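# Two-arm robot ties a tight knot in a rope

## Task

Make a knot in the rope and pull it tight, so that it stays knotted once the robot lets go.

## Robot and tools

Robot: two arms, left_arm and right_arm, each ending in a two-finger gripper. In the scene frame left_arm's base sits near (+0.030, +0.287, +0.036) m and right_arm's near (-0.045, -0.370, +0.026) m, both turned only slightly about z. A camera stand is fixed behind the arms. Loose objects may now and then get a short shove from outside.

Frames. Scene frame: origin at table-top height, midway between the nominal bases; +x points out over the table, +z up, left_arm on the +y side (arm names do not match image sides). Reported end_effector_position (metres) and end_effector_quat_wxyz are in the scene frame. Every offset you send is instead along the axes of that arm's own Hand target. On a gripper, +z is the direction the fingers point and the fingers open and close along y; the reported position is the point between the pads, roughly 1 cm short of the tips. Printed positions and orientations can be wrong by a few cm, more at long reach.

Row layout (shared by execute_actions and move). One row is a single list of 14 numbers covering both arms, each in [-1, 1]: left_arm dx, dy, dz, rx, ry, rz, opening, then right_arm's seven in the same order. Always send all 14 even when one arm is idle. dx..rz are offsets, not poses: 1.0 equals 0.6 m of travel or 180 degrees of turn, and rx, ry, rz form a single rotation vector. They count from the arm's Hand target as it was when the action or move began. Opening is absolute, not an offset: +1 is fully open (0.094 m), -1 is shut. Sending six zeros re-asks for the current Hand target; a 0 in the opening slot is itself a command (half open), so repeat the present opening to leave a gripper unchanged.

execute_actions: "actions" is a list of actions; each action is a table of up to 15 rows, one row per 1/30 s step. If fewer than 15 rows are given, the last row is held for the remaining steps. Every row in an action is measured from that action's starting Hand target, so repeating an offset in a new action moves further. "cameras" picks images by name (["all"], [], or null); an empty actions list returns all images and extra status such as the scene number.

move: "target" is one 14-number row or a list of up to 15 rows; all rows are offsets from the same starting Hand targets, not chained. Grippers travel in straight lines that ignore obstacles and the other arm, ending together, taking at least 0.5 s and at most 10 s. "speed" is m/s from 0.002 to 2.9 (default 0.25; turning up to twice that in rad/s), one value or one per target. "blend" in m rounds corners between listed targets; 0 stops at each. "opening_speed" (0.2 or more, scale units per second) makes the fingers move gradually, useful for squeezing the rope gently. "grip_force" sets newtons per finger pad, 10 to 50, and persists; low values close slowly. "blocking": false returns after about 0.5 s while the move continues. The result adds a "move:" line saying how it ended (done, off_target, moving, held, fault) plus any limits (limits=paced: pose clipped; limits=held: steps withheld). done means resting within 10 mm and 2 degrees; neither done nor off_target tells you about contact.

wait: "seconds" 0 to 10; arms keep their last command, a running move carries on. stop: brakes a running move (needs some distance). zoom_image: "camera" (cam_head_left, cam_head_right, cam_high, cam_low, cam_left_wrist, cam_right_wrist; all 672x504) and "region" [x0, y0, x1, y1] in pixels, at most 504 each way, from that camera's newest image. finished_scene: "scene" is the current scene's number; call nothing after it in that reply.

Reading results. Hand target is the last commanded pose after clipping; grippers often settle short of it, so check positions and tilt after each motion and send the missing offset. Orientation commands are clipped to 40 degrees from the measured one each step. grip_measured is the finger opening on the -1..+1 scale (a few mm high when empty); grip_effort_nm is the gripper motor effort, negative closing, and is not a pad force. Joint velocities may read "within noise". Torques include the arm's weight and have offsets. Joint limits: waist -2.618 to 3.054, shoulder and elbow 0.000 to 3.142 (elbow straight at 2.901), wrist pitch and yaw -1.571 to 1.571, wrist roll -2.094 to 2.094. Camera calibrations are given but can be slightly off.

Avoid: letting any part of the rope sink more than a finger's width below the table top; anything leaving the table; releasing the rope while it is moving; fast impacts with the table, fixtures or the other arm; grippers, housings or wrist cameras meeting each other (the clearance check does not stop this), or one gripper clamping the other's fingers; pressing past a contact, since an arm keeps pushing until commanded back; loading the wrist-camera cables, which count as the arm touching; paths close to an arm's own base, which can flip its shoulder posture; long stretched-out holding, which heats motors (MOTOR HOT at 75 °C, fold-away fault at 90 °C, collapse at 100 °C).

Each tool is called after "Call:" as a command line: name --argument value for each argument, lists and objects as JSON in quotes; but a table of rows of numbers goes row by row, as --pt "numbers of a row", without its own name.

## Session

Call:
execute_actions --actions '[]'

Nothing of this call was run. Scene 2 begins with your next reply.

Call:
execute_actions --actions '[]' --cameras '["cam_head_left","cam_head_right","cam_high"]'

Scene clock: 0.00 s.
left_arm: end_effector_position=(+0.4271, +0.2396, +0.1413) grip_measured=+1.000 grip_effort_nm=n/a end_effector_quat_wxyz=(+0.609, +0.038, +0.792, -0.001) | right_arm: end_effector_position=(+0.3436, -0.4353, +0.1267) grip_measured=+1.000 grip_effort_nm=n/a end_effector_quat_wxyz=(+0.582, +0.103, +0.805, -0.046)
Joint positions: left_arm=[-0.128 1.568 0.355 0.951 -0.112 0.016 0.094] | right_arm=[-0.082 1.499 0.363 0.812 0.066 0.071 0.094]
Joint velocities: within noise
Joint torques (N m): no reading
Heat: left arm: 25 °C; right arm: 31 °C.
Hand target: left_arm +0.4308, +0.2390, +0.1528; +0.623, +0.036, +0.781, -0.003 | right_arm +0.3449, -0.4354, +0.1295; +0.584, +0.103, +0.804, -0.046
Tool commands: left_gripper/opening=+1.0 right_gripper/opening=+1.0
Images, in order (width x height): cam_head_left 672x504, cam_head_right 672x504, cam_high 672x504.

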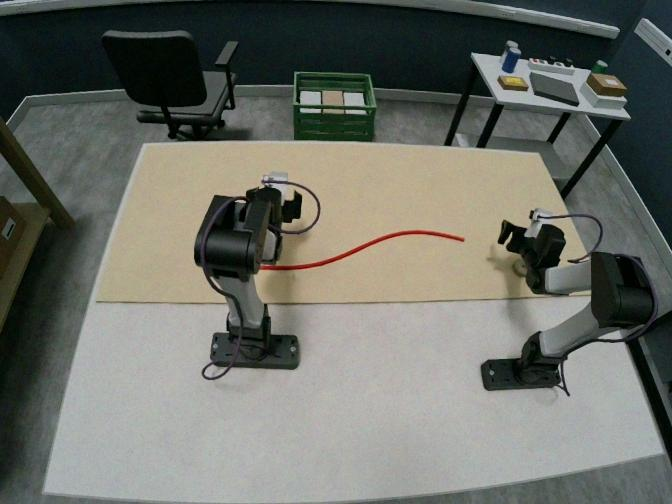

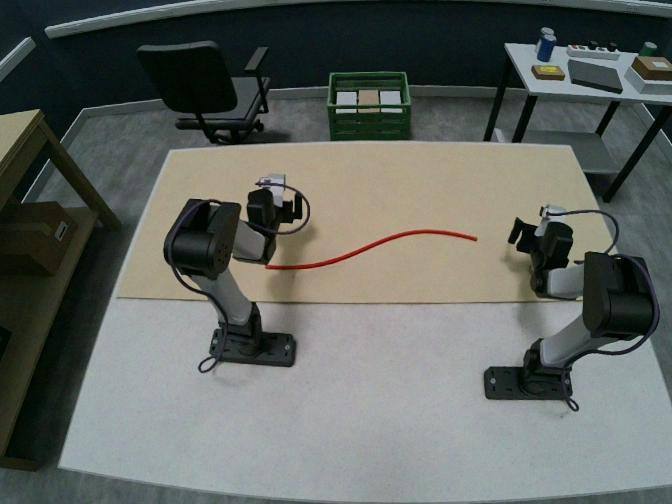

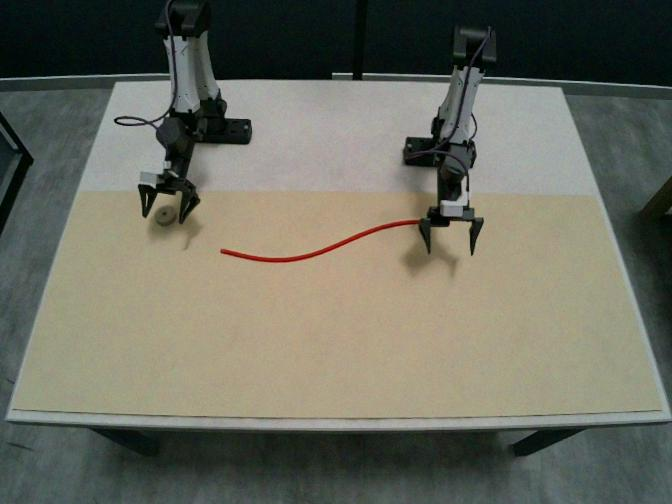

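Call:
move --target '[0.165,-0.029,-0.254,-0.236,0.435,-0.569,1,0.093,0.333,0.005,0.286,0.317,0.374,1]' --speed 0.5 --cameras '["cam_left_wrist","cam_right_wrist","cam_head_left"]'

Scene clock: 52.80 s.
left_arm: end_effector_position=(+0.2584, +0.2351, +0.0861) grip_measured=+1.000 grip_effort_nm=0.00 end_effector_quat_wxyz=(+0.166, +0.706, -0.662, +0.188) | right_arm: end_effector_position=(+0.3747, -0.2330, +0.0881) grip_measured=+1.000 grip_effort_nm=0.04 end_effector_quat_wxyz=(+0.009, +0.720, +0.694, +0.008)
Joint positions: left_arm=[0.186 1.472 0.823 -0.951 0.507 -1.481 0.094] | right_arm=[0.374 2.24 1.958 -1.267 0.009 1.928 0.094]
Joint torques (N m): left_arm=[0.12 -4.3 6.82 0.02 0.51 -0.01] | right_arm=[-0.55 -12.16 7.87 0.13 -0.16 0.1]
Heat: left arm: 32 °C; right arm: 34 °C.
Hand target: left_arm +0.2597, +0.2345, +0.0897; +0.174, +0.711, -0.654, +0.191 | right_arm +0.3750, -0.2350, +0.0849; +0.001, +0.726, +0.688, +0.001
Off the commanded pose: left_arm 0.004 m, 1 deg | right_arm 0.004 m, 2 deg.
move: done
camera_calibration:
cam_left_wrist: T_world_to_cam=[[0.997449, 0.0708306, 0.00881639, -0.274689], [0.0337376, -0.5767, 0.816259, 0.0909962], [0.0629005, -0.81388, -0.577619, 0.310848], [0, 0, 0, 1]] pos_world=[0.251366, 0.324926, 0.107697]
cam_right_wrist: T_world_to_cam=[[-0.999607, 0.0259573, -0.010632, 0.378061], [0.019508, 0.915676, 0.401443, 0.211357], [0.0201558, 0.401077, -0.915822, 0.25663], [0, 0, 0, 1]] pos_world=[0.368617, -0.306277, 0.154199]
Images, in order (width x height): cam_head_left 672x504, cam_left_wrist 672x504, cam_right_wrist 672x504.

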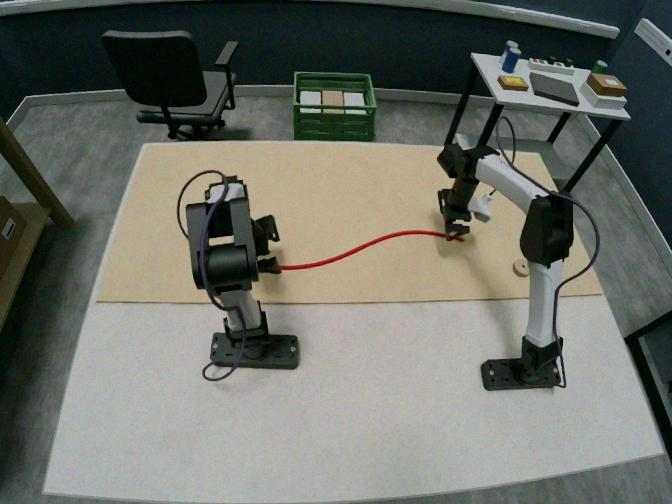

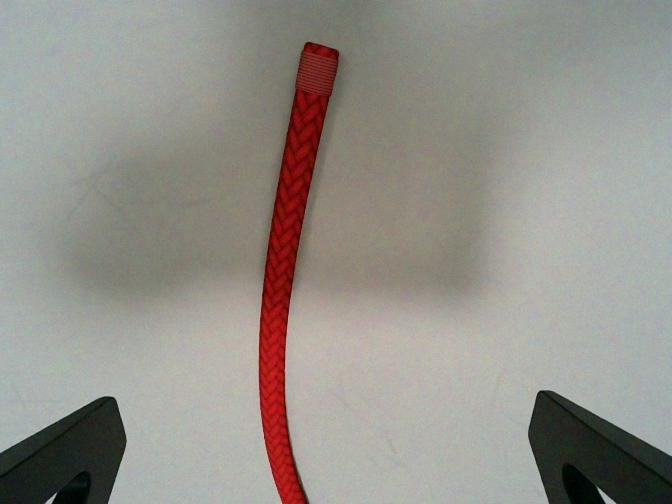

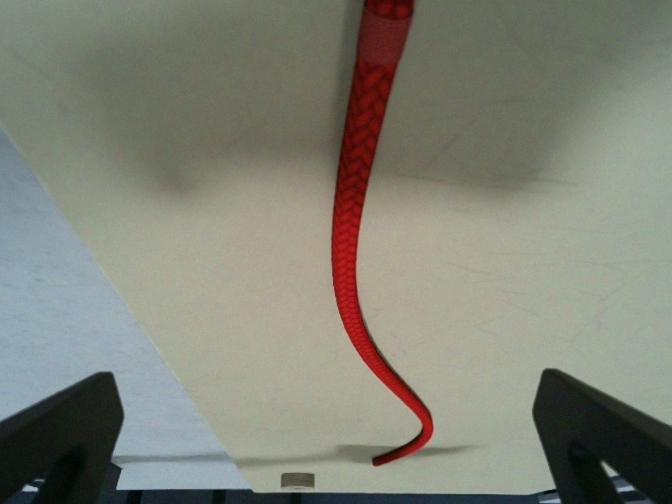

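Call:
move --pt "-0.064 0 0.11 0 0 0 1 0 0 0.13 0 0 0 1" --pt "-0.064 0 0.11 0 0 0 -0.95 0 0 0.13 0 0 0 -0.95" --pt "-0.03 0 0.112 0 0 0 -0.95 0.225 -0.003 -0.025 0 0 -0.167 -0.95" --pt "0.038 0 0.15 0 0 0 -0.95 0.451 -0.149 -0.025 0 0 -0.35 -0.95" --pt "0.038 0 0.15 0 0 0 -0.95 0.457 -0.366 -0.008 0 0 -0.517 -0.95" --blend '[0,0,0.03,0.03,0]' --speed '[0.2,0.3,0.3,0.3,0.3]' --cameras '["cam_left_wrist","cam_right_wrist","cam_high"]'

Scene clock: 92.20 s.
left_arm: end_effector_position=(+0.2606, +0.1709, +0.0191) grip_measured=-0.849 grip_effort_nm=-1.03 end_effector_quat_wxyz=(+0.187, +0.713, -0.651, +0.180) | right_arm: end_effector_position=(+0.1668, +0.0462, +0.0729) grip_measured=-0.832 grip_effort_nm=-0.99 end_effector_quat_wxyz=(-0.009, +0.001, +1.000, -0.025)
Joint positions: left_arm=[-0.085 1.637 0.659 -0.506 0.519 -1.807 0.007] | right_arm=[1.158 2.483 2.32 -1.461 0.006 1.106 0.008]
Joint torques (N m): left_arm=[-0.99 -7.88 4.19 0.53 0.28 0] | right_arm=[-0.27 -20.05 4.97 0.47 -0.1 -0.07]
Heat: left arm: 29 °C; right arm: 43 °C.
Hand target: left_arm +0.2654, +0.1700, +0.0230; +0.174, +0.711, -0.653, +0.191 | right_arm +0.1705, +0.0505, +0.0893; +0.001, +0.000, +1.000, +0.000
Off the commanded pose: left_arm 0.006 m, 2 deg | right_arm 0.017 m, 3 deg.
move: off_target (right_arm); target 2's new opening was sent with right_arm's hand 0.014 m and 2 deg from that target
camera_calibration:
cam_left_wrist: T_world_to_cam=[[0.995831, 0.0830816, -0.0376451, -0.272521], [0.0778772, -0.559588, 0.825104, 0.093952], [0.0474852, -0.824596, -0.563725, 0.225422], [0, 0, 0, 1]] pos_world=[0.253364, 0.261098, 0.0392966]
cam_right_wrist: T_world_to_cam=[[0.00908698, -0.99797, 0.0630288, 0.0365079], [-0.907851, 0.01819, 0.418899, 0.160645], [-0.419195, -0.0610272, -0.905843, 0.228779], [0, 0, 0, 1]] pos_world=[0.241413, 0.0474734, 0.137642]
Images, in order (width x height): cam_high 672x504, cam_left_wrist 672x504, cam_right_wrist 672x504.

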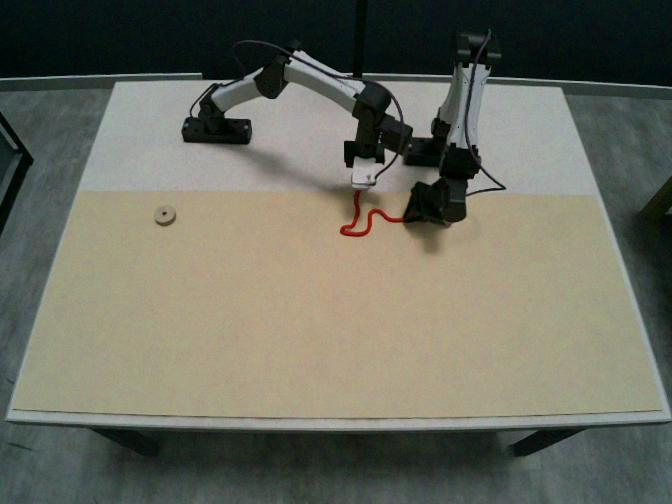

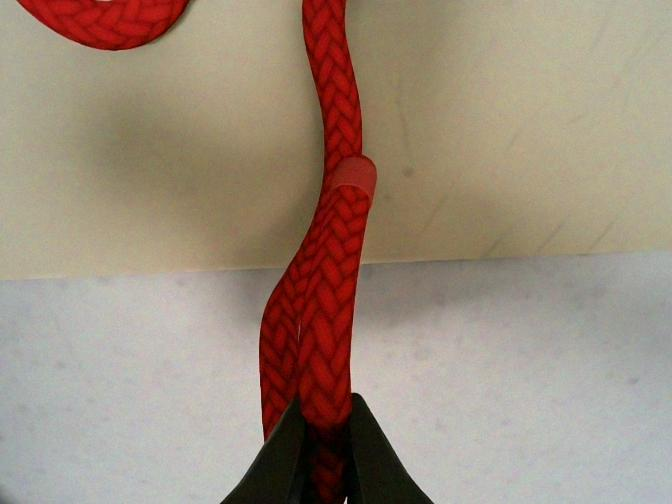

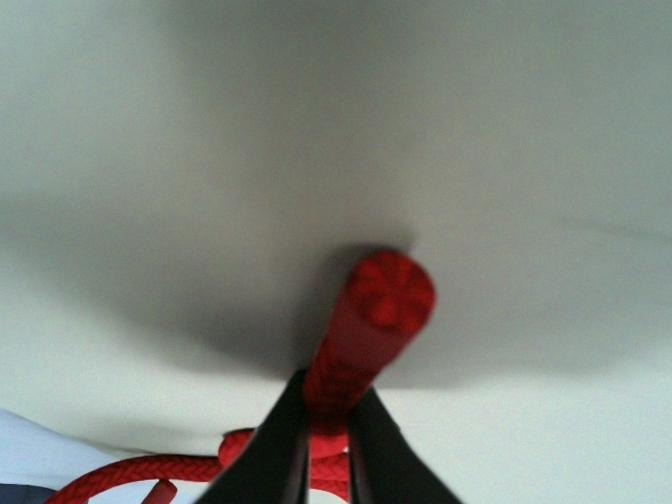

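Call:
move --pt "0 0 0 0 0 0 -0.95 -0.216 -0.05 -0.018 0 0 0.167 -0.95" --pt "0.0 0 0.0 0 0 0 -0.95 -0.316 -0.284 0.015 0 0 0.35 -0.95" --pt "0.115 0 0.067 0 0 0 -0.95 -0.316 -0.284 0.015 0 0 0.35 -0.95" --pt "0.115 0 0.067 0 0 0 -0.95 -0.299 -0.134 -0.018 0 0 0.25 -0.95" --pt "0.115 0 0.067 0 0 0 -0.95 -0.2325 -0.042 -0.018 0 0 0.12 -0.95" --blend '[0.03,0,0,0.03,0]' --speed 0.3 --cameras '["cam_left_wrist","cam_right_wrist","cam_high","cam_head_left"]'

Scene clock: 141.20 s.
left_arm: end_effector_position=(+0.2598, +0.0949, +0.0196) grip_measured=-0.849 grip_effort_nm=-1.03 end_effector_quat_wxyz=(+0.196, +0.699, -0.665, +0.177) | right_arm: end_effector_position=(+0.3110, +0.0264, +0.1061) grip_measured=-0.832 grip_effort_nm=-0.99 end_effector_quat_wxyz=(+0.045, +0.190, +0.978, +0.072)
Joint positions: left_arm=[-0.378 1.692 0.712 -0.369 0.491 -2.093 0.007] | right_arm=[0.896 2.686 2.833 -1.547 0.004 1.225 0.008]
Joint torques (N m): left_arm=[-0.81 -5.56 7.08 0.81 0.15 -0.01] | right_arm=[-0.01 -14.78 7.68 0.53 -0.09 -0.09]
Heat: left arm: 28 °C; right arm: 57 °C.
Hand target: left_arm +0.2721, +0.0904, +0.0226; +0.174, +0.711, -0.654, +0.191 | right_arm +0.3099, +0.0253, +0.1002; +0.001, +0.188, +0.982, +0.000
Off the commanded pose: left_arm 0.014 m, 4 deg | right_arm 0.006 m, 10 deg.
joint sent to its limit (left arm) — joint 6 (wrist roll), lower limit. The joint targets still meet the commanded pose.
joint sent to its limit (right arm) — joint 4 (wrist pitch), lower limit. The joint targets are off in orientation, not in position.
move: off_target (left_arm, right_arm)
camera_calibration:
cam_left_wrist: T_world_to_cam=[[0.99813, 0.0410461, -0.0453036, -0.261901], [0.0604799, -0.555009, 0.829643, 0.0550205], [0.00890972, -0.830831, -0.556454, 0.173495], [0, 0, 0, 1]] pos_world=[0.256537, 0.185432, 0.0390298]
cam_right_wrist: T_world_to_cam=[[-0.356984, -0.922943, -0.144008, 0.147125], [-0.893898, 0.292785, 0.339446, 0.274922], [-0.271126, 0.249905, -0.929537, 0.266412], [0, 0, 0, 1]] pos_world=[0.370505, -0.0112832, 0.175506]
Images, in order (width x height): cam_head_left 672x504, cam_high 672x504, cam_left_wrist 672x504, cam_right_wrist 672x504.

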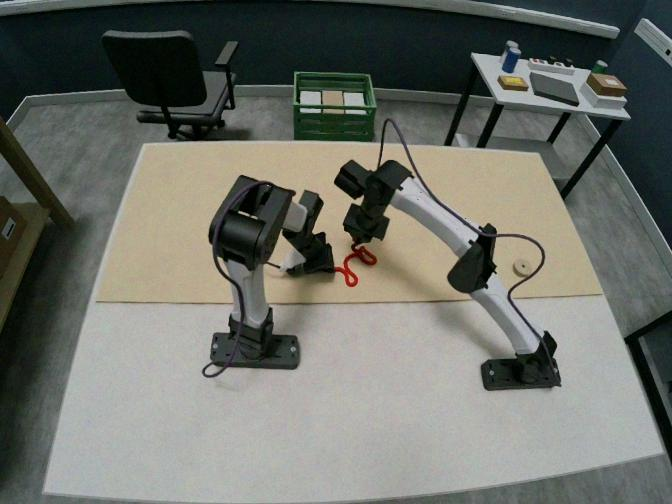

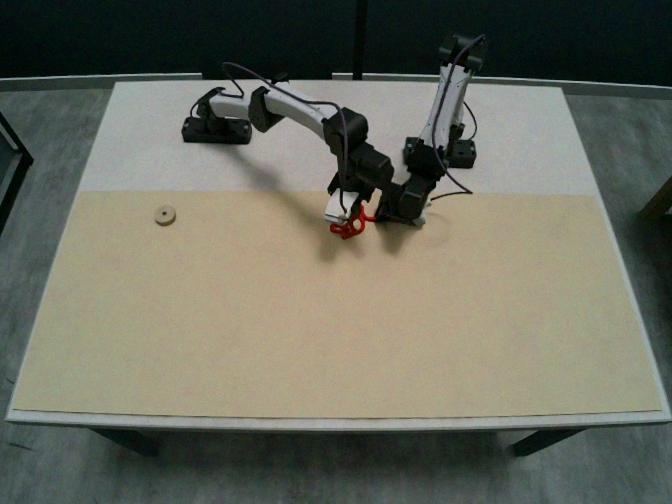

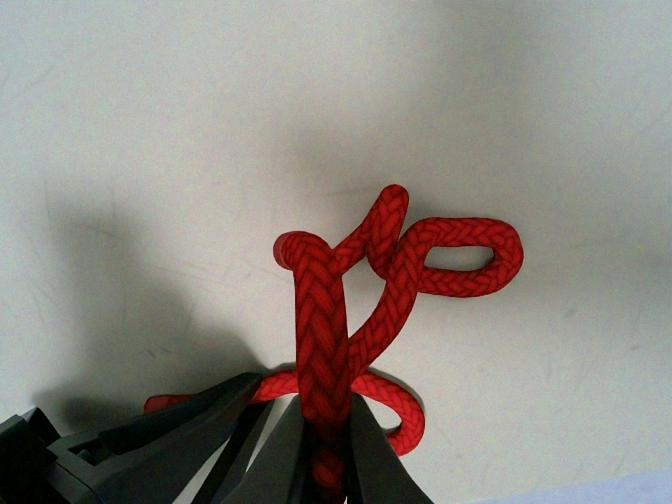

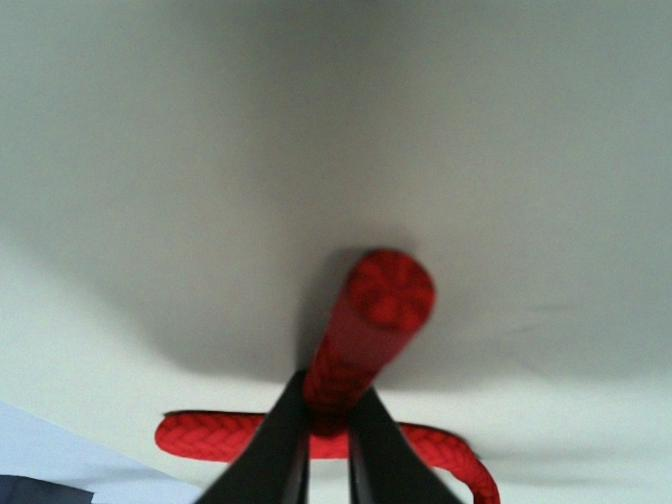

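Call:
move --pt "0.0 0 0 0 0 0 -0.95 -0.28 -0.471 0.05 0 0 0.394 -0.95" --pt "0.0415 0.107 0.0145 -0.056 0 0.096 -0.95 -0.33 -0.594 0.1 0 0 0.394 -0.95" --blend 0.03 --speed 0.3 --cameras '["cam_high","cam_head_left"]'

Scene clock: 172.70 s.
left_arm: end_effector_position=(+0.2116, +0.0608, +0.0201) grip_measured=-0.849 grip_effort_nm=-1.03 end_effector_quat_wxyz=(-0.205, -0.594, +0.763, -0.150) | right_arm: end_effector_position=(+0.3591, -0.3794, +0.0357) grip_measured=-0.832 grip_effort_nm=-0.99 end_effector_quat_wxyz=(-0.008, +0.725, +0.689, -0.011)
Joint positions: left_arm=[-0.571 1.679 0.712 -0.421 0.483 -1.978 0.007] | right_arm=[0.034 2.172 1.637 -1.063 0.004 1.601 0.008]
Joint torques (N m): left_arm=[-0.77 -8.8 4.97 0.39 0.39 0.19] | right_arm=[0.13 -15.21 4.77 0.5 -0.11 -0.06]
Heat: left arm: 29 °C; right arm: 55 °C.
Hand target: left_arm +0.2104, +0.0592, +0.0274; -0.205, -0.587, +0.767, -0.157 | right_arm +0.3628, -0.3790, +0.0405; +0.001, +0.723, +0.691, +0.000
Off the commanded pose: left_arm 0.008 m, 1 deg | right_arm 0.006 m, 2 deg.
move: done
Images, in order (width x height): cam_head_left 672x504, cam_high 672x504.

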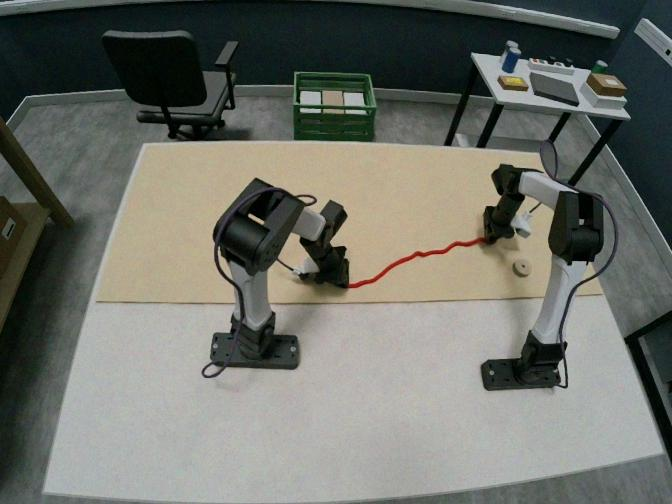

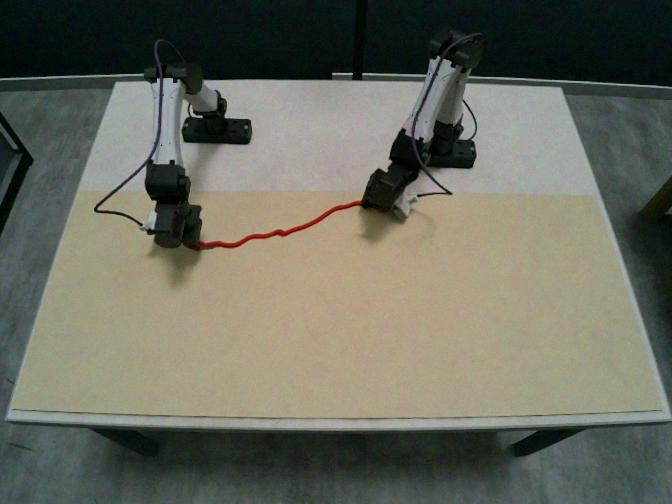

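Call:
move --pt "0 0 0 0 0 0 -0.95 0.269 0.083 -0.049 0 0 -0.1 -0.95" --pt "0 0 0 0 0 0 -0.95 0.452 0.075 -0.083 0 0 -0.2 -0.95" --pt "0 0 0 0 0 0 -0.95 0.58 -0.048 -0.1 0 0 -0.33 -0.95" --pt "0 0 0 0 0 0 -0.95 0.615 -0.2 -0.1 0 0 -0.43 -0.95" --pt "0 0 0 0 0 0 -0.95 0.588 -0.415 -0.083 0 0 -0.515 -0.95" --blend 0.02 --speed 0.25 --cameras '["cam_left_wrist","cam_right_wrist","cam_high"]'

Scene clock: 186.87 s.
left_arm: end_effector_position=(+0.2115, +0.0609, +0.0200) grip_measured=-0.849 grip_effort_nm=-1.03 end_effector_quat_wxyz=(-0.205, -0.594, +0.763, -0.150) | right_arm: end_effector_position=(+0.2884, -0.0094, +0.0799) grip_measured=-0.832 grip_effort_nm=-0.99 end_effector_quat_wxyz=(-0.001, +0.188, +0.982, -0.005)
Joint positions: left_arm=[-0.571 1.679 0.712 -0.421 0.483 -1.977 0.007] | right_arm=[0.881 2.602 2.573 -1.551 0.004 1.204 0.008]
Joint torques (N m): left_arm=[-0.79 -8.8 5.01 0.4 0.38 0.18] | right_arm=[-0.4 -16.39 6.12 0.37 -0.07 0.03]
Heat: left arm: 28 °C; right arm: 57 °C.
Hand target: left_arm +0.2104, +0.0591, +0.0274; -0.205, -0.587, +0.767, -0.157 | right_arm +0.2911, -0.0104, +0.0799; +0.001, +0.191, +0.982, -0.003 (not the last commanded pose)
Off the commanded pose: left_arm 0.008 m, 1 deg | right_arm 0.159 m, 22 deg.
move: held (right_arm; a check stopped the path); path passed 3 of 5 targets; limits=held
pose unreachable (right arm): on one or more control steps of this call, first in action 0 (counted from 0), this arm could not follow its commanded pose, so it was not sent that pose on those steps. It may still have moved: this result reports where it is.
cause: moving toward the commanded pose would bring a part of the arm too close to another arm (this arm's wrist (the part past joint 4) and the left arm's wrist (the part past joint 4), along the way the arms are being sent, or toward where that arm still pushes).
camera_calibration:
cam_left_wrist: T_world_to_cam=[[0.968703, -0.247422, -0.0199167, -0.188933], [-0.126123, -0.559722, 0.819027, 0.0787512], [-0.213793, -0.790882, -0.57341, 0.190973], [0, 0, 0, 1]] pos_world=[0.233781, 0.14837, 0.0412438]
cam_right_wrist: T_world_to_cam=[[-0.357775, -0.933539, 0.0224204, 0.0890769], [-0.85173, 0.336077, 0.402005, 0.257277], [-0.382822, 0.124731, -0.915363, 0.2748], [0, 0, 0, 1]] pos_world=[0.3562, -0.0375841, 0.146118]
Images, in order (width x height): cam_high 672x504, cam_left_wrist 672x504, cam_right_wrist 672x504.

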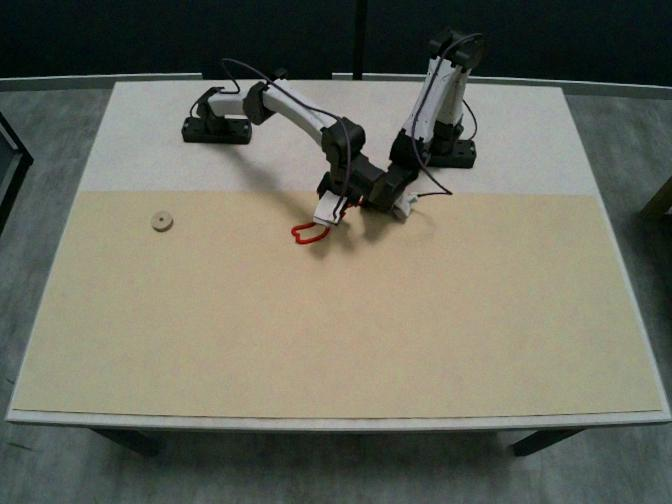

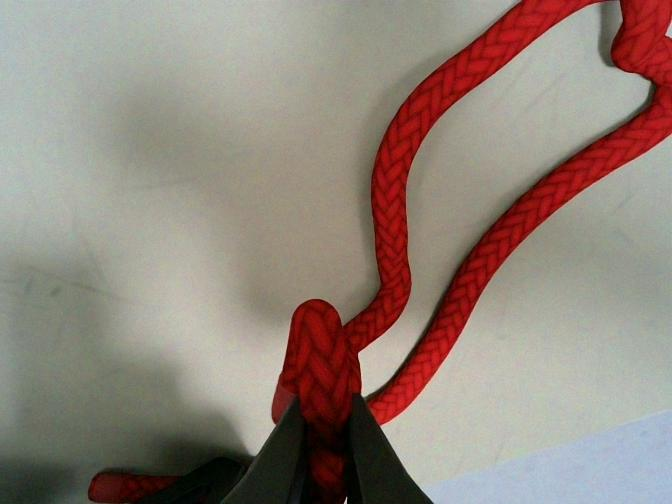

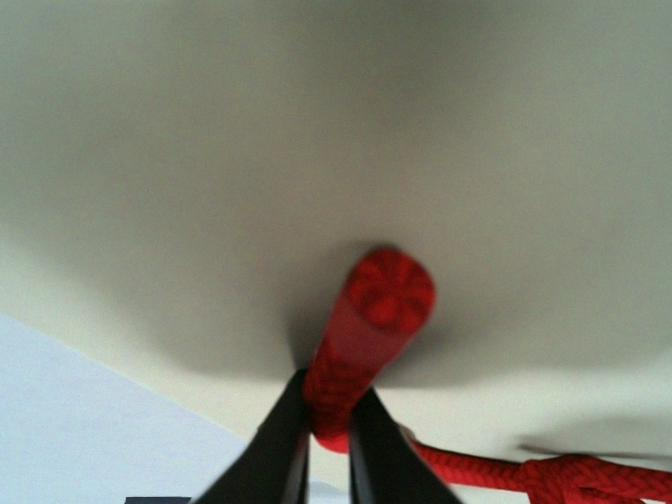

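Call:
move --pt "0 0 0.008 0 0 0 -0.3 0 0 0 0 0 0 -0.95" --pt "0 0 -0.3 0 0 0 -0.3 0 0 0 0 0 0 -0.95" --pt "-0.25 0 -0.3 0 0 0 -0.3 0 0 0 0 0 0 -0.95" --pt "-0.25 0 -0.3 0 0 0 -0.3 0.067 -0.018 -0.017 0 0 -0.03 -0.95" --pt "-0.25 0 -0.3 0 0 0 -0.3 0.258 -0.122 0 0 0 -0.122 -0.95" --blend '[0,0.03,0,0.01,0]' --speed '[0.1,0.3,0.3,0.2,0.2]' --cameras '["cam_left_wrist","cam_right_wrist","cam_high","cam_head_left"]'

Scene clock: 205.50 s.
left_arm: end_effector_position=(+0.2653, +0.2677, +0.1047) grip_measured=-0.302 grip_effort_nm=0.11 end_effector_quat_wxyz=(-0.210, -0.589, +0.763, -0.162) | right_arm: end_effector_position=(+0.1175, -0.0237, +0.0708) grip_measured=-0.832 grip_effort_nm=-0.99 end_effector_quat_wxyz=(-0.009, +0.003, +1.000, -0.023)
Joint positions: left_arm=[0.293 1.686 1.096 -1.263 0.462 -0.993 0.033] | right_arm=[1.189 2.077 1.63 -1.173 0.003 1.14 0.008]
Joint torques (N m): left_arm=[-0.16 -6.23 7.46 -0.45 0.17 0.2] | right_arm=[-0.06 -15.68 4.92 0.48 -0.07 -0.08]
Heat: left arm: 29 °C; right arm: 57 °C.
Hand target: left_arm +0.2676, +0.2714, +0.1085; -0.205, -0.587, +0.767, -0.157 | right_arm +0.1202, -0.0202, +0.0799; +0.000, +0.001, +1.000, -0.003
Off the commanded pose: left_arm 0.006 m, 1 deg | right_arm 0.010 m, 3 deg.
move: off_target (right_arm)
camera_calibration:
cam_left_wrist: T_world_to_cam=[[0.967797, -0.251678, -0.00517588, -0.188386], [-0.135325, -0.537493, 0.832339, 0.127098], [-0.212263, -0.804835, -0.554242, 0.415804], [0, 0, 0, 1]] pos_world=[0.287779, 0.355555, 0.123692]
cam_right_wrist: T_world_to_cam=[[0.00662567, -0.998231, 0.0590877, -0.0320768], [-0.90819, 0.0187227, 0.41814, 0.118184], [-0.418507, -0.0564333, -0.906459, 0.202064], [0, 0, 0, 1]] pos_world=[0.192111, -0.0228297, 0.13564]
Images, in order (width x height): cam_head_left 672x504, cam_high 672x504, cam_left_wrist 672x504, cam_right_wrist 672x504.

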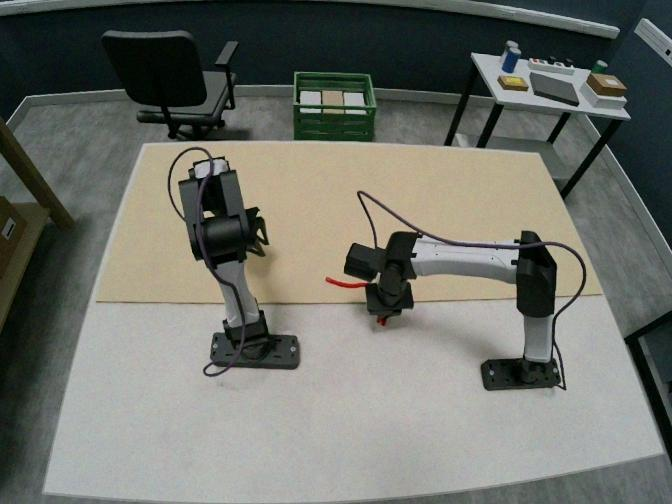

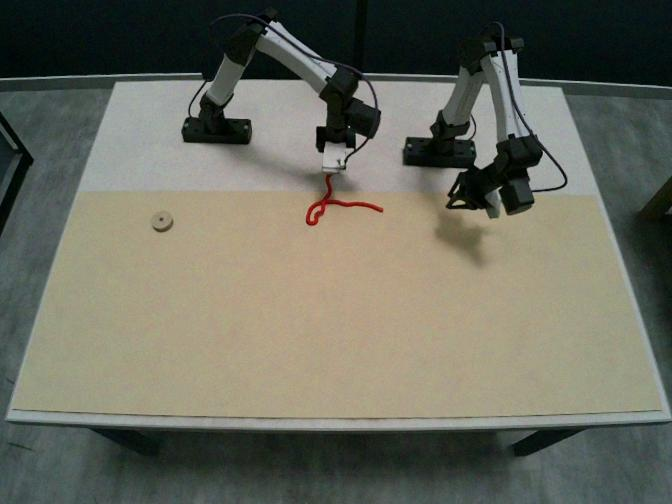

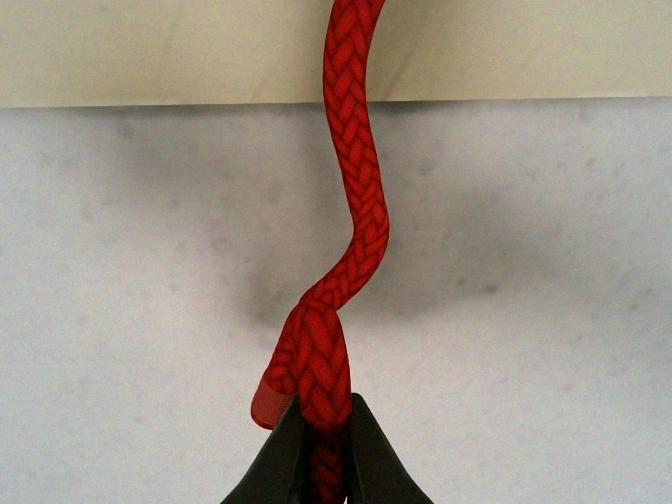

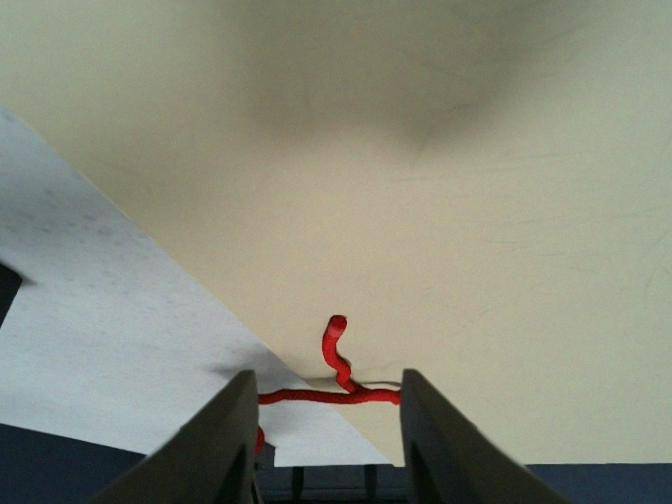

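Call:
zoom_image --camera "cam_high" --region '[270, 160, 410, 250]'

Scaled by 3.600 from the camera's 672x504 image, which has a finer 960x720 frame.

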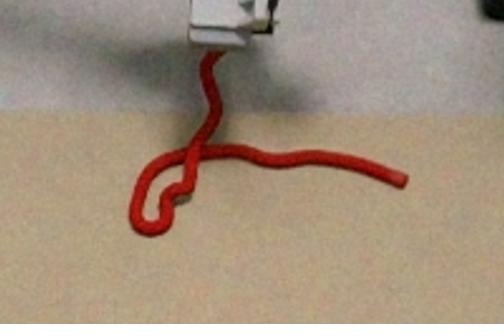

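Call:
move --pt "0 0 0 0 0 0 -0.3 -0.066 -0.083 -0.008 0 0 0 -0.95" --pt "0 0 0 0 0 0 -0.3 0.058 -0.091 0.105 0 0 0 -0.95" --speed 0.15 --cameras '["cam_right_wrist","cam_left_wrist","cam_high"]'

Call:
zoom_image --camera "cam_high" --region '[270, 150, 410, 250]'

Scene clock: 230.93 s.
left_arm: end_effector_position=(+0.2653, +0.2677, +0.1047) grip_measured=-0.302 grip_effort_nm=0.11 end_effector_quat_wxyz=(-0.210, -0.589, +0.763, -0.162) | right_arm: end_effector_position=(+0.0839, -0.0825, +0.0126) grip_measured=-0.832 grip_effort_nm=-0.99 end_effector_quat_wxyz=(-0.010, -0.001, +1.000, -0.025)
Joint positions: left_arm=[0.293 1.686 1.096 -1.263 0.462 -0.993 0.033] | right_arm=[1.206 1.921 1.153 -0.856 0.002 1.149 0.008]
Joint torques (N m): left_arm=[-0.13 -6.19 7.46 -0.45 0.2 0.18] | right_arm=[0.51 -12.67 4.22 0.62 -0.07 0.11]
Heat: left arm: 31 °C; right arm: 61 °C.
Hand target: left_arm +0.2676, +0.2714, +0.1085; -0.205, -0.587, +0.767, -0.157 | right_arm +0.0853, -0.0751, +0.0174; +0.000, +0.000, +1.000, -0.003
Off the commanded pose: left_arm 0.006 m, 1 deg | right_arm 0.009 m, 3 deg.
move: off_target (right_arm)
camera_calibration:
cam_left_wrist: T_world_to_cam=[[0.967797, -0.251678, -0.00517588, -0.188386], [-0.135325, -0.537493, 0.832339, 0.127098], [-0.212263, -0.804835, -0.554242, 0.415804], [0, 0, 0, 1]] pos_world=[0.287779, 0.355555, 0.123692]
cam_right_wrist: T_world_to_cam=[[0.0147268, -0.997931, 0.0625916, -0.0878385], [-0.907329, 0.012967, 0.42022, 0.112556], [-0.420162, -0.0629797, -0.905261, 0.131612], [0, 0, 0, 1]] pos_world=[0.158717, -0.0808274, 0.0773424]
Images, in order (width x height): cam_high 672x504, cam_left_wrist 672x504, cam_right_wrist 672x504.

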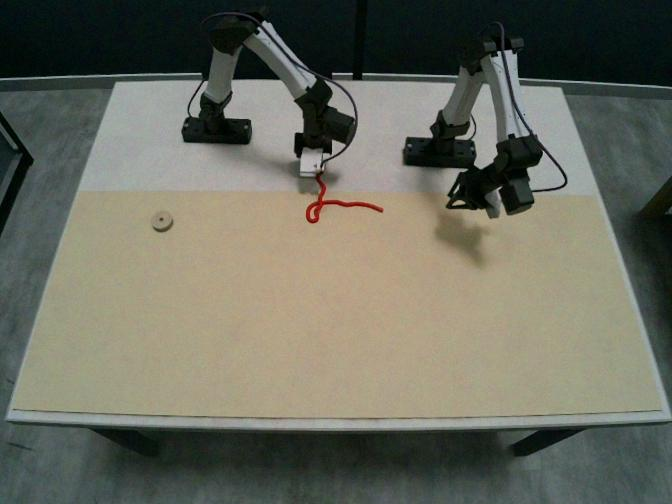

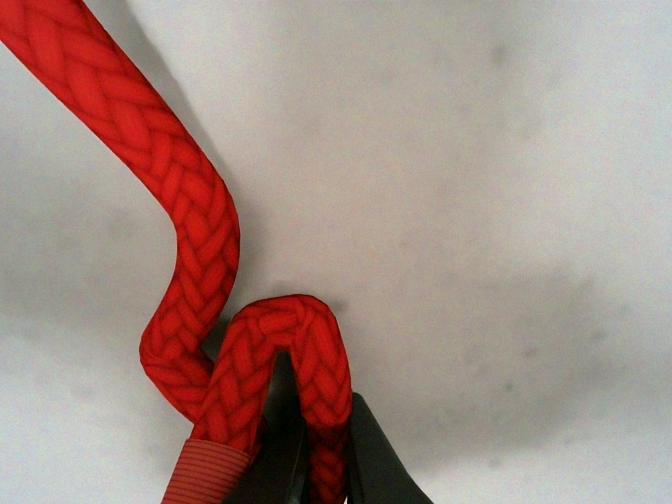

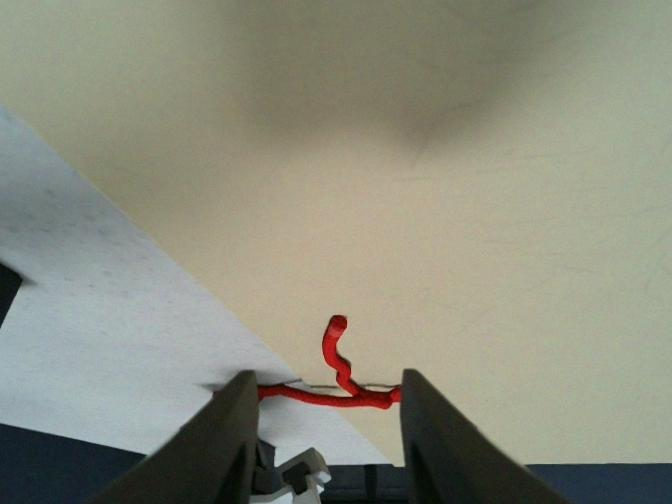

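Scaled by 3.600 from the camera's 672x504 image, which has a finer 960x720 frame.

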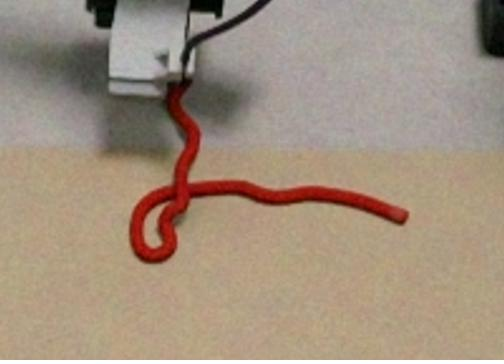

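Call:
move --pt "0 0 0 0 0 0 -0.3 0 0 0.006 0 0 0 0" --pt "0 0 0 0 0 0 -0.3 0 0 -0.138 0 0 0 0.2" --pt "0 0 0 0 0 0 -0.3 -0.27 0.017 -0.14 0 0 -0.5 0.2" --speed 0.3 --blend '[0,0.02,0]' --cameras '["cam_right_wrist","cam_left_wrist","cam_head_left"]'

Call:
zoom_image --camera "cam_left_wrist" --region '[84, 50, 588, 504]'

Scene clock: 251.60 s.
left_arm: end_effector_position=(+0.2653, +0.2677, +0.1047) grip_measured=-0.302 grip_effort_nm=0.11 end_effector_quat_wxyz=(-0.210, -0.589, +0.763, -0.162) | right_arm: end_effector_position=(+0.2453, -0.0635, +0.1033) grip_measured=+0.197 grip_effort_nm=0.18 end_effector_quat_wxyz=(-0.006, +0.705, -0.709, +0.001)
Joint positions: left_arm=[0.293 1.686 1.096 -1.263 0.462 -0.993 0.033] | right_arm=[0.869 2.162 1.893 -1.291 0.002 -0.751 0.056]
Joint torques (N m): left_arm=[-0.13 -6.19 7.45 -0.46 0.19 0.17] | right_arm=[-0.32 -11.69 7.97 0.24 -0.14 -0.09]
Heat: left arm: 32 °C; right arm: 56 °C.
Hand target: left_arm +0.2676, +0.2714, +0.1085; -0.205, -0.587, +0.767, -0.157 | right_arm +0.2474, -0.0647, +0.1012; +0.002, +0.707, -0.708, +0.002
Off the commanded pose: left_arm 0.006 m, 1 deg | right_arm 0.003 m, 1 deg.
move: done; blend cut to 0 m at target 2
camera_calibration:
cam_left_wrist: T_world_to_cam=[[0.967797, -0.251678, -0.00517588, -0.188386], [-0.135325, -0.537493, 0.832339, 0.127098], [-0.212263, -0.804835, -0.554242, 0.415804], [0, 0, 0, 1]] pos_world=[0.287779, 0.355555, 0.123692]
cam_right_wrist: T_world_to_cam=[[0.999727, 0.00592997, 0.0226036, -0.25069], [-0.00350841, -0.918216, 0.396063, -0.0577176], [0.0231036, -0.396035, -0.917945, 0.154031], [0, 0, 0, 1]] pos_world=[0.24686, 0.00949079, 0.169918]
Images, in order (width x height): cam_head_left 672x504, cam_left_wrist 672x504, cam_right_wrist 672x504.

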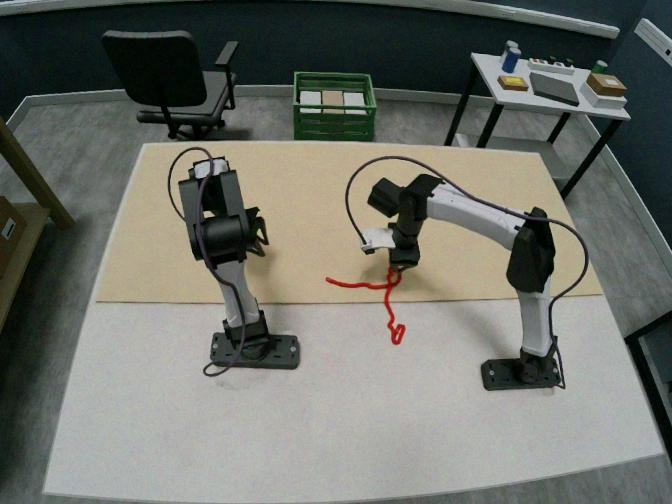

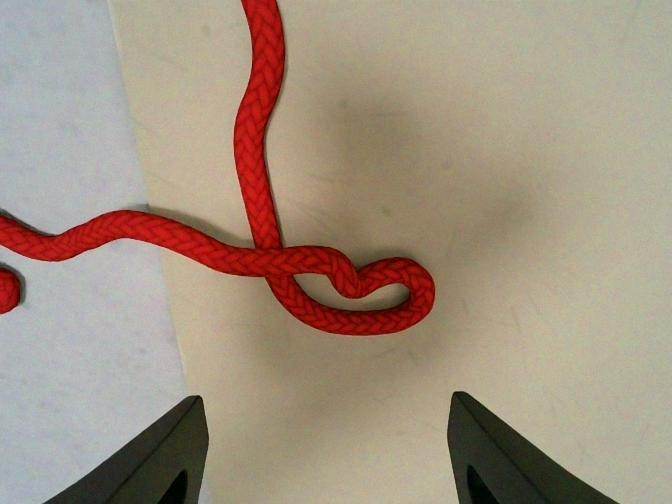

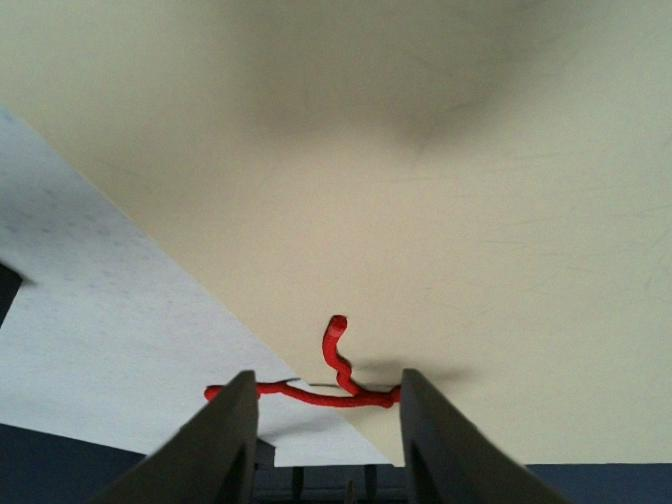

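Scaled by 1.000.

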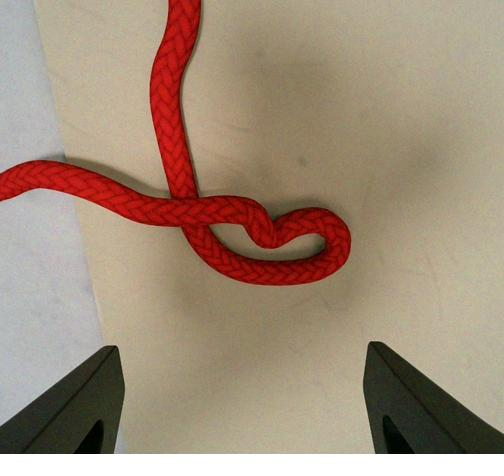

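Call:
move --pt "0 0 0 0 0 0 -0.3 -0.035 -0.075 0.08 0 0 0 0.2" --pt "0 0 0 0 0 0 -0.3 -0.035 -0.075 0.152 0 0 0 0.2" --pt "0 0 0 0 0 0 -0.3 -0.035 -0.075 0.152 0 0 0 -0.95" --pt "0 0 0 0 0 0 -0.3 -0.075 -0.14 0.145 0 0 0 -0.95" --pt "0 0 0 0 0 0 -0.3 -0.075 -0.14 0.145 0 0 0 0.0" --pt "0 0 0 0 0 0 -0.3 -0.035 0 -0.02 0 0 0 0.2" --speed 0.25 --cameras '["cam_left_wrist","cam_head_right"]'

Scene clock: 279.73 s.
left_arm: end_effector_position=(+0.2653, +0.2677, +0.1047) grip_measured=-0.302 grip_effort_nm=0.11 end_effector_quat_wxyz=(-0.210, -0.589, +0.763, -0.162) | right_arm: end_effector_position=(+0.2510, -0.0385, +0.1102) grip_measured=+0.197 grip_effort_nm=0.18 end_effector_quat_wxyz=(-0.005, +0.710, -0.705, +0.001)
Joint positions: left_arm=[0.293 1.686 1.096 -1.263 0.462 -0.993 0.033] | right_arm=[0.898 2.272 2.101 -1.39 0.003 -0.734 0.056]
Joint torques (N m): left_arm=[-0.12 -6.13 7.42 -0.46 0.19 0.19] | right_arm=[-0.01 -15.72 5.16 0.24 -0.14 0.09]
Heat: left arm: 33 °C; right arm: 55 °C.
Hand target: left_arm +0.2676, +0.2714, +0.1085; -0.205, -0.587, +0.767, -0.157 | right_arm +0.2474, -0.0435, +0.1130; +0.002, +0.707, -0.707, +0.002
Off the commanded pose: left_arm 0.006 m, 1 deg | right_arm 0.007 m, 1 deg.
move: done; target 3's new opening was sent with right_arm's hand 0.013 m and 1 deg from that target; target 5's new opening was sent with right_arm's hand 0.012 m and 2 deg from that target
camera_calibration:
cam_left_wrist: T_world_to_cam=[[0.967797, -0.251678, -0.00517588, -0.188386], [-0.135325, -0.537493, 0.832339, 0.127098], [-0.212263, -0.804835, -0.554242, 0.415804], [0, 0, 0, 1]] pos_world=[0.287779, 0.355555, 0.123692]
Images, in order (width x height): cam_head_right 672x504, cam_left_wrist 672x504.

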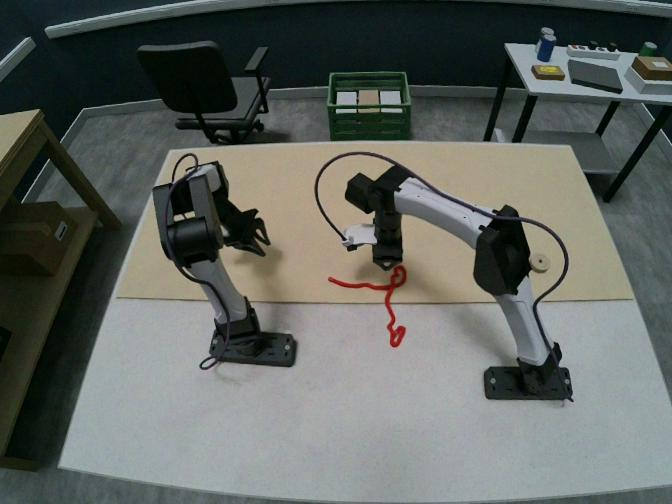

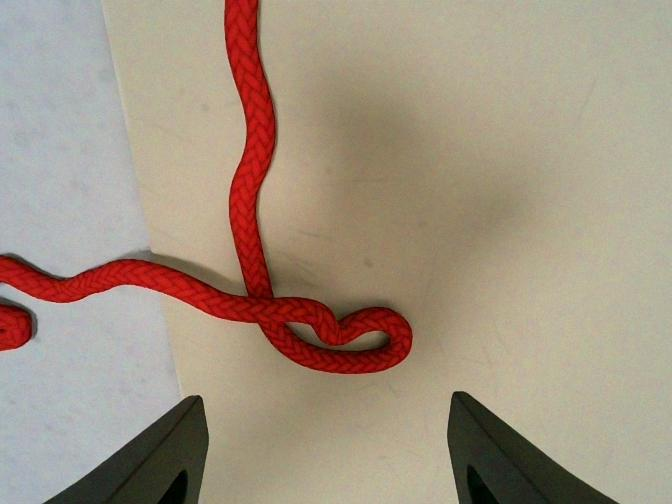

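Call:
move --pt "0 0 0 0 0 0 -0.3 0.0725 -0.073 0.1 0 0 0 0.0" --pt "0 0 0 0 0 0 -0.3 0.0725 -0.073 0.178 0 0 0 0.0" --pt "0 0 0 0 0 0 -0.3 0.0725 -0.073 0.178 0 0 0 -0.95" --pt "0 0 0 0 0 0 -0.3 0.115 -0.142 0.165 0 0 0 -0.95" --pt "0 0 0 0 0 0 -0.3 0.115 -0.142 0.168 0 0 0 0.0" --pt "0 0 0 0 0 0 -0.3 0.115 -0.142 0.02 0 0 0 0.2" --pt "0 0 0 0 0 0 -0.3 -0.02 -0.02 0 0 0 0 0.2" --speed 0.25 --blend '[0.01,0,0,0,0,0.01,0]' --cameras '["cam_left_wrist"]'

Scene clock: 306.53 s.
left_arm: end_effector_position=(+0.2653, +0.2677, +0.1047) grip_measured=-0.302 grip_effort_nm=0.11 end_effector_quat_wxyz=(-0.210, -0.589, +0.763, -0.162) | right_arm: end_effector_position=(+0.2577, -0.0305, +0.1063) grip_measured=+0.197 grip_effort_nm=0.18 end_effector_quat_wxyz=(+0.005, +0.711, -0.703, +0.004)
Joint positions: left_arm=[0.293 1.686 1.096 -1.263 0.462 -0.993 0.033] | right_arm=[0.901 2.356 2.227 -1.453 0.007 -0.736 0.056]
Joint torques (N m): left_arm=[-0.13 -6.3 7.54 -0.47 0.18 0.17] | right_arm=[-0.42 -15.32 7.87 0.18 -0.18 0.1]
Heat: left arm: 33 °C; right arm: 58 °C.
Hand target: left_arm +0.2676, +0.2714, +0.1085; -0.205, -0.587, +0.767, -0.157 | right_arm +0.2593, -0.0315, +0.1130; +0.002, +0.707, -0.707, +0.002
Off the commanded pose: left_arm 0.006 m, 1 deg | right_arm 0.007 m, 1 deg.
move: done; blend cut to 0 m at target 6; target 3's new opening was sent with right_arm's hand 0.017 m and 3 deg from that target
camera_calibration:
cam_left_wrist: T_world_to_cam=[[0.967797, -0.251678, -0.00517588, -0.188386], [-0.135325, -0.537493, 0.832339, 0.127098], [-0.212263, -0.804835, -0.554242, 0.415804], [0, 0, 0, 1]] pos_world=[0.287779, 0.355555, 0.123692]
Images, in order (width x height): cam_left_wrist 672x504.

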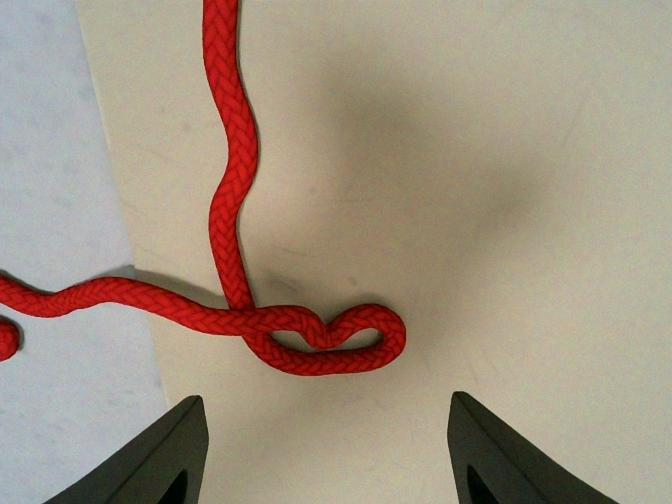

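Call:
move --target '[0,0,0,0,0,0,-0.3,0.09,-0.055,0.12,0,0,0,0.0]' --speed 0.3 --cameras '["cam_left_wrist"]'

Scene clock: 315.67 s.
left_arm: end_effector_position=(+0.2653, +0.2677, +0.1047) grip_measured=-0.302 grip_effort_nm=0.11 end_effector_quat_wxyz=(-0.210, -0.589, +0.763, -0.162) | right_arm: end_effector_position=(+0.2894, -0.0923, +0.0283) grip_measured=+0.003 grip_effort_nm=-0.11 end_effector_quat_wxyz=(+0.027, +0.702, -0.712, +0.002)
Joint positions: left_arm=[0.293 1.686 1.096 -1.263 0.462 -0.993 0.033] | right_arm=[0.752 2.33 1.87 -1.165 0.009 -0.859 0.047]
Joint torques (N m): left_arm=[-0.12 -6.13 7.46 -0.44 0.19 0.19] | right_arm=[0.5 -18.43 4.85 0.52 -0.19 -0.11]
Heat: left arm: 33 °C; right arm: 58 °C.
Hand target: left_arm +0.2676, +0.2714, +0.1085; -0.205, -0.587, +0.767, -0.157 | right_arm +0.2922, -0.0861, +0.0412; +0.002, +0.707, -0.708, +0.002
Off the commanded pose: left_arm 0.006 m, 1 deg | right_arm 0.015 m, 3 deg.
move: off_target (right_arm)
camera_calibration:
cam_left_wrist: T_world_to_cam=[[0.967797, -0.251678, -0.00517588, -0.188386], [-0.135325, -0.537493, 0.832339, 0.127098], [-0.212263, -0.804835, -0.554242, 0.415804], [0, 0, 0, 1]] pos_world=[0.287779, 0.355555, 0.123692]
Images, in order (width x height): cam_left_wrist 672x504.

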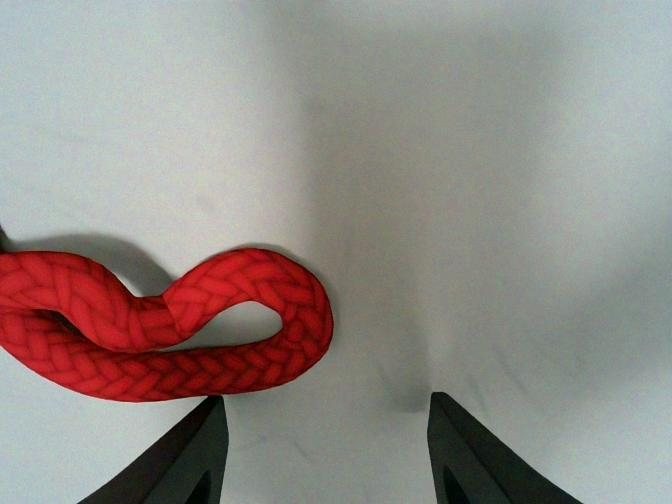

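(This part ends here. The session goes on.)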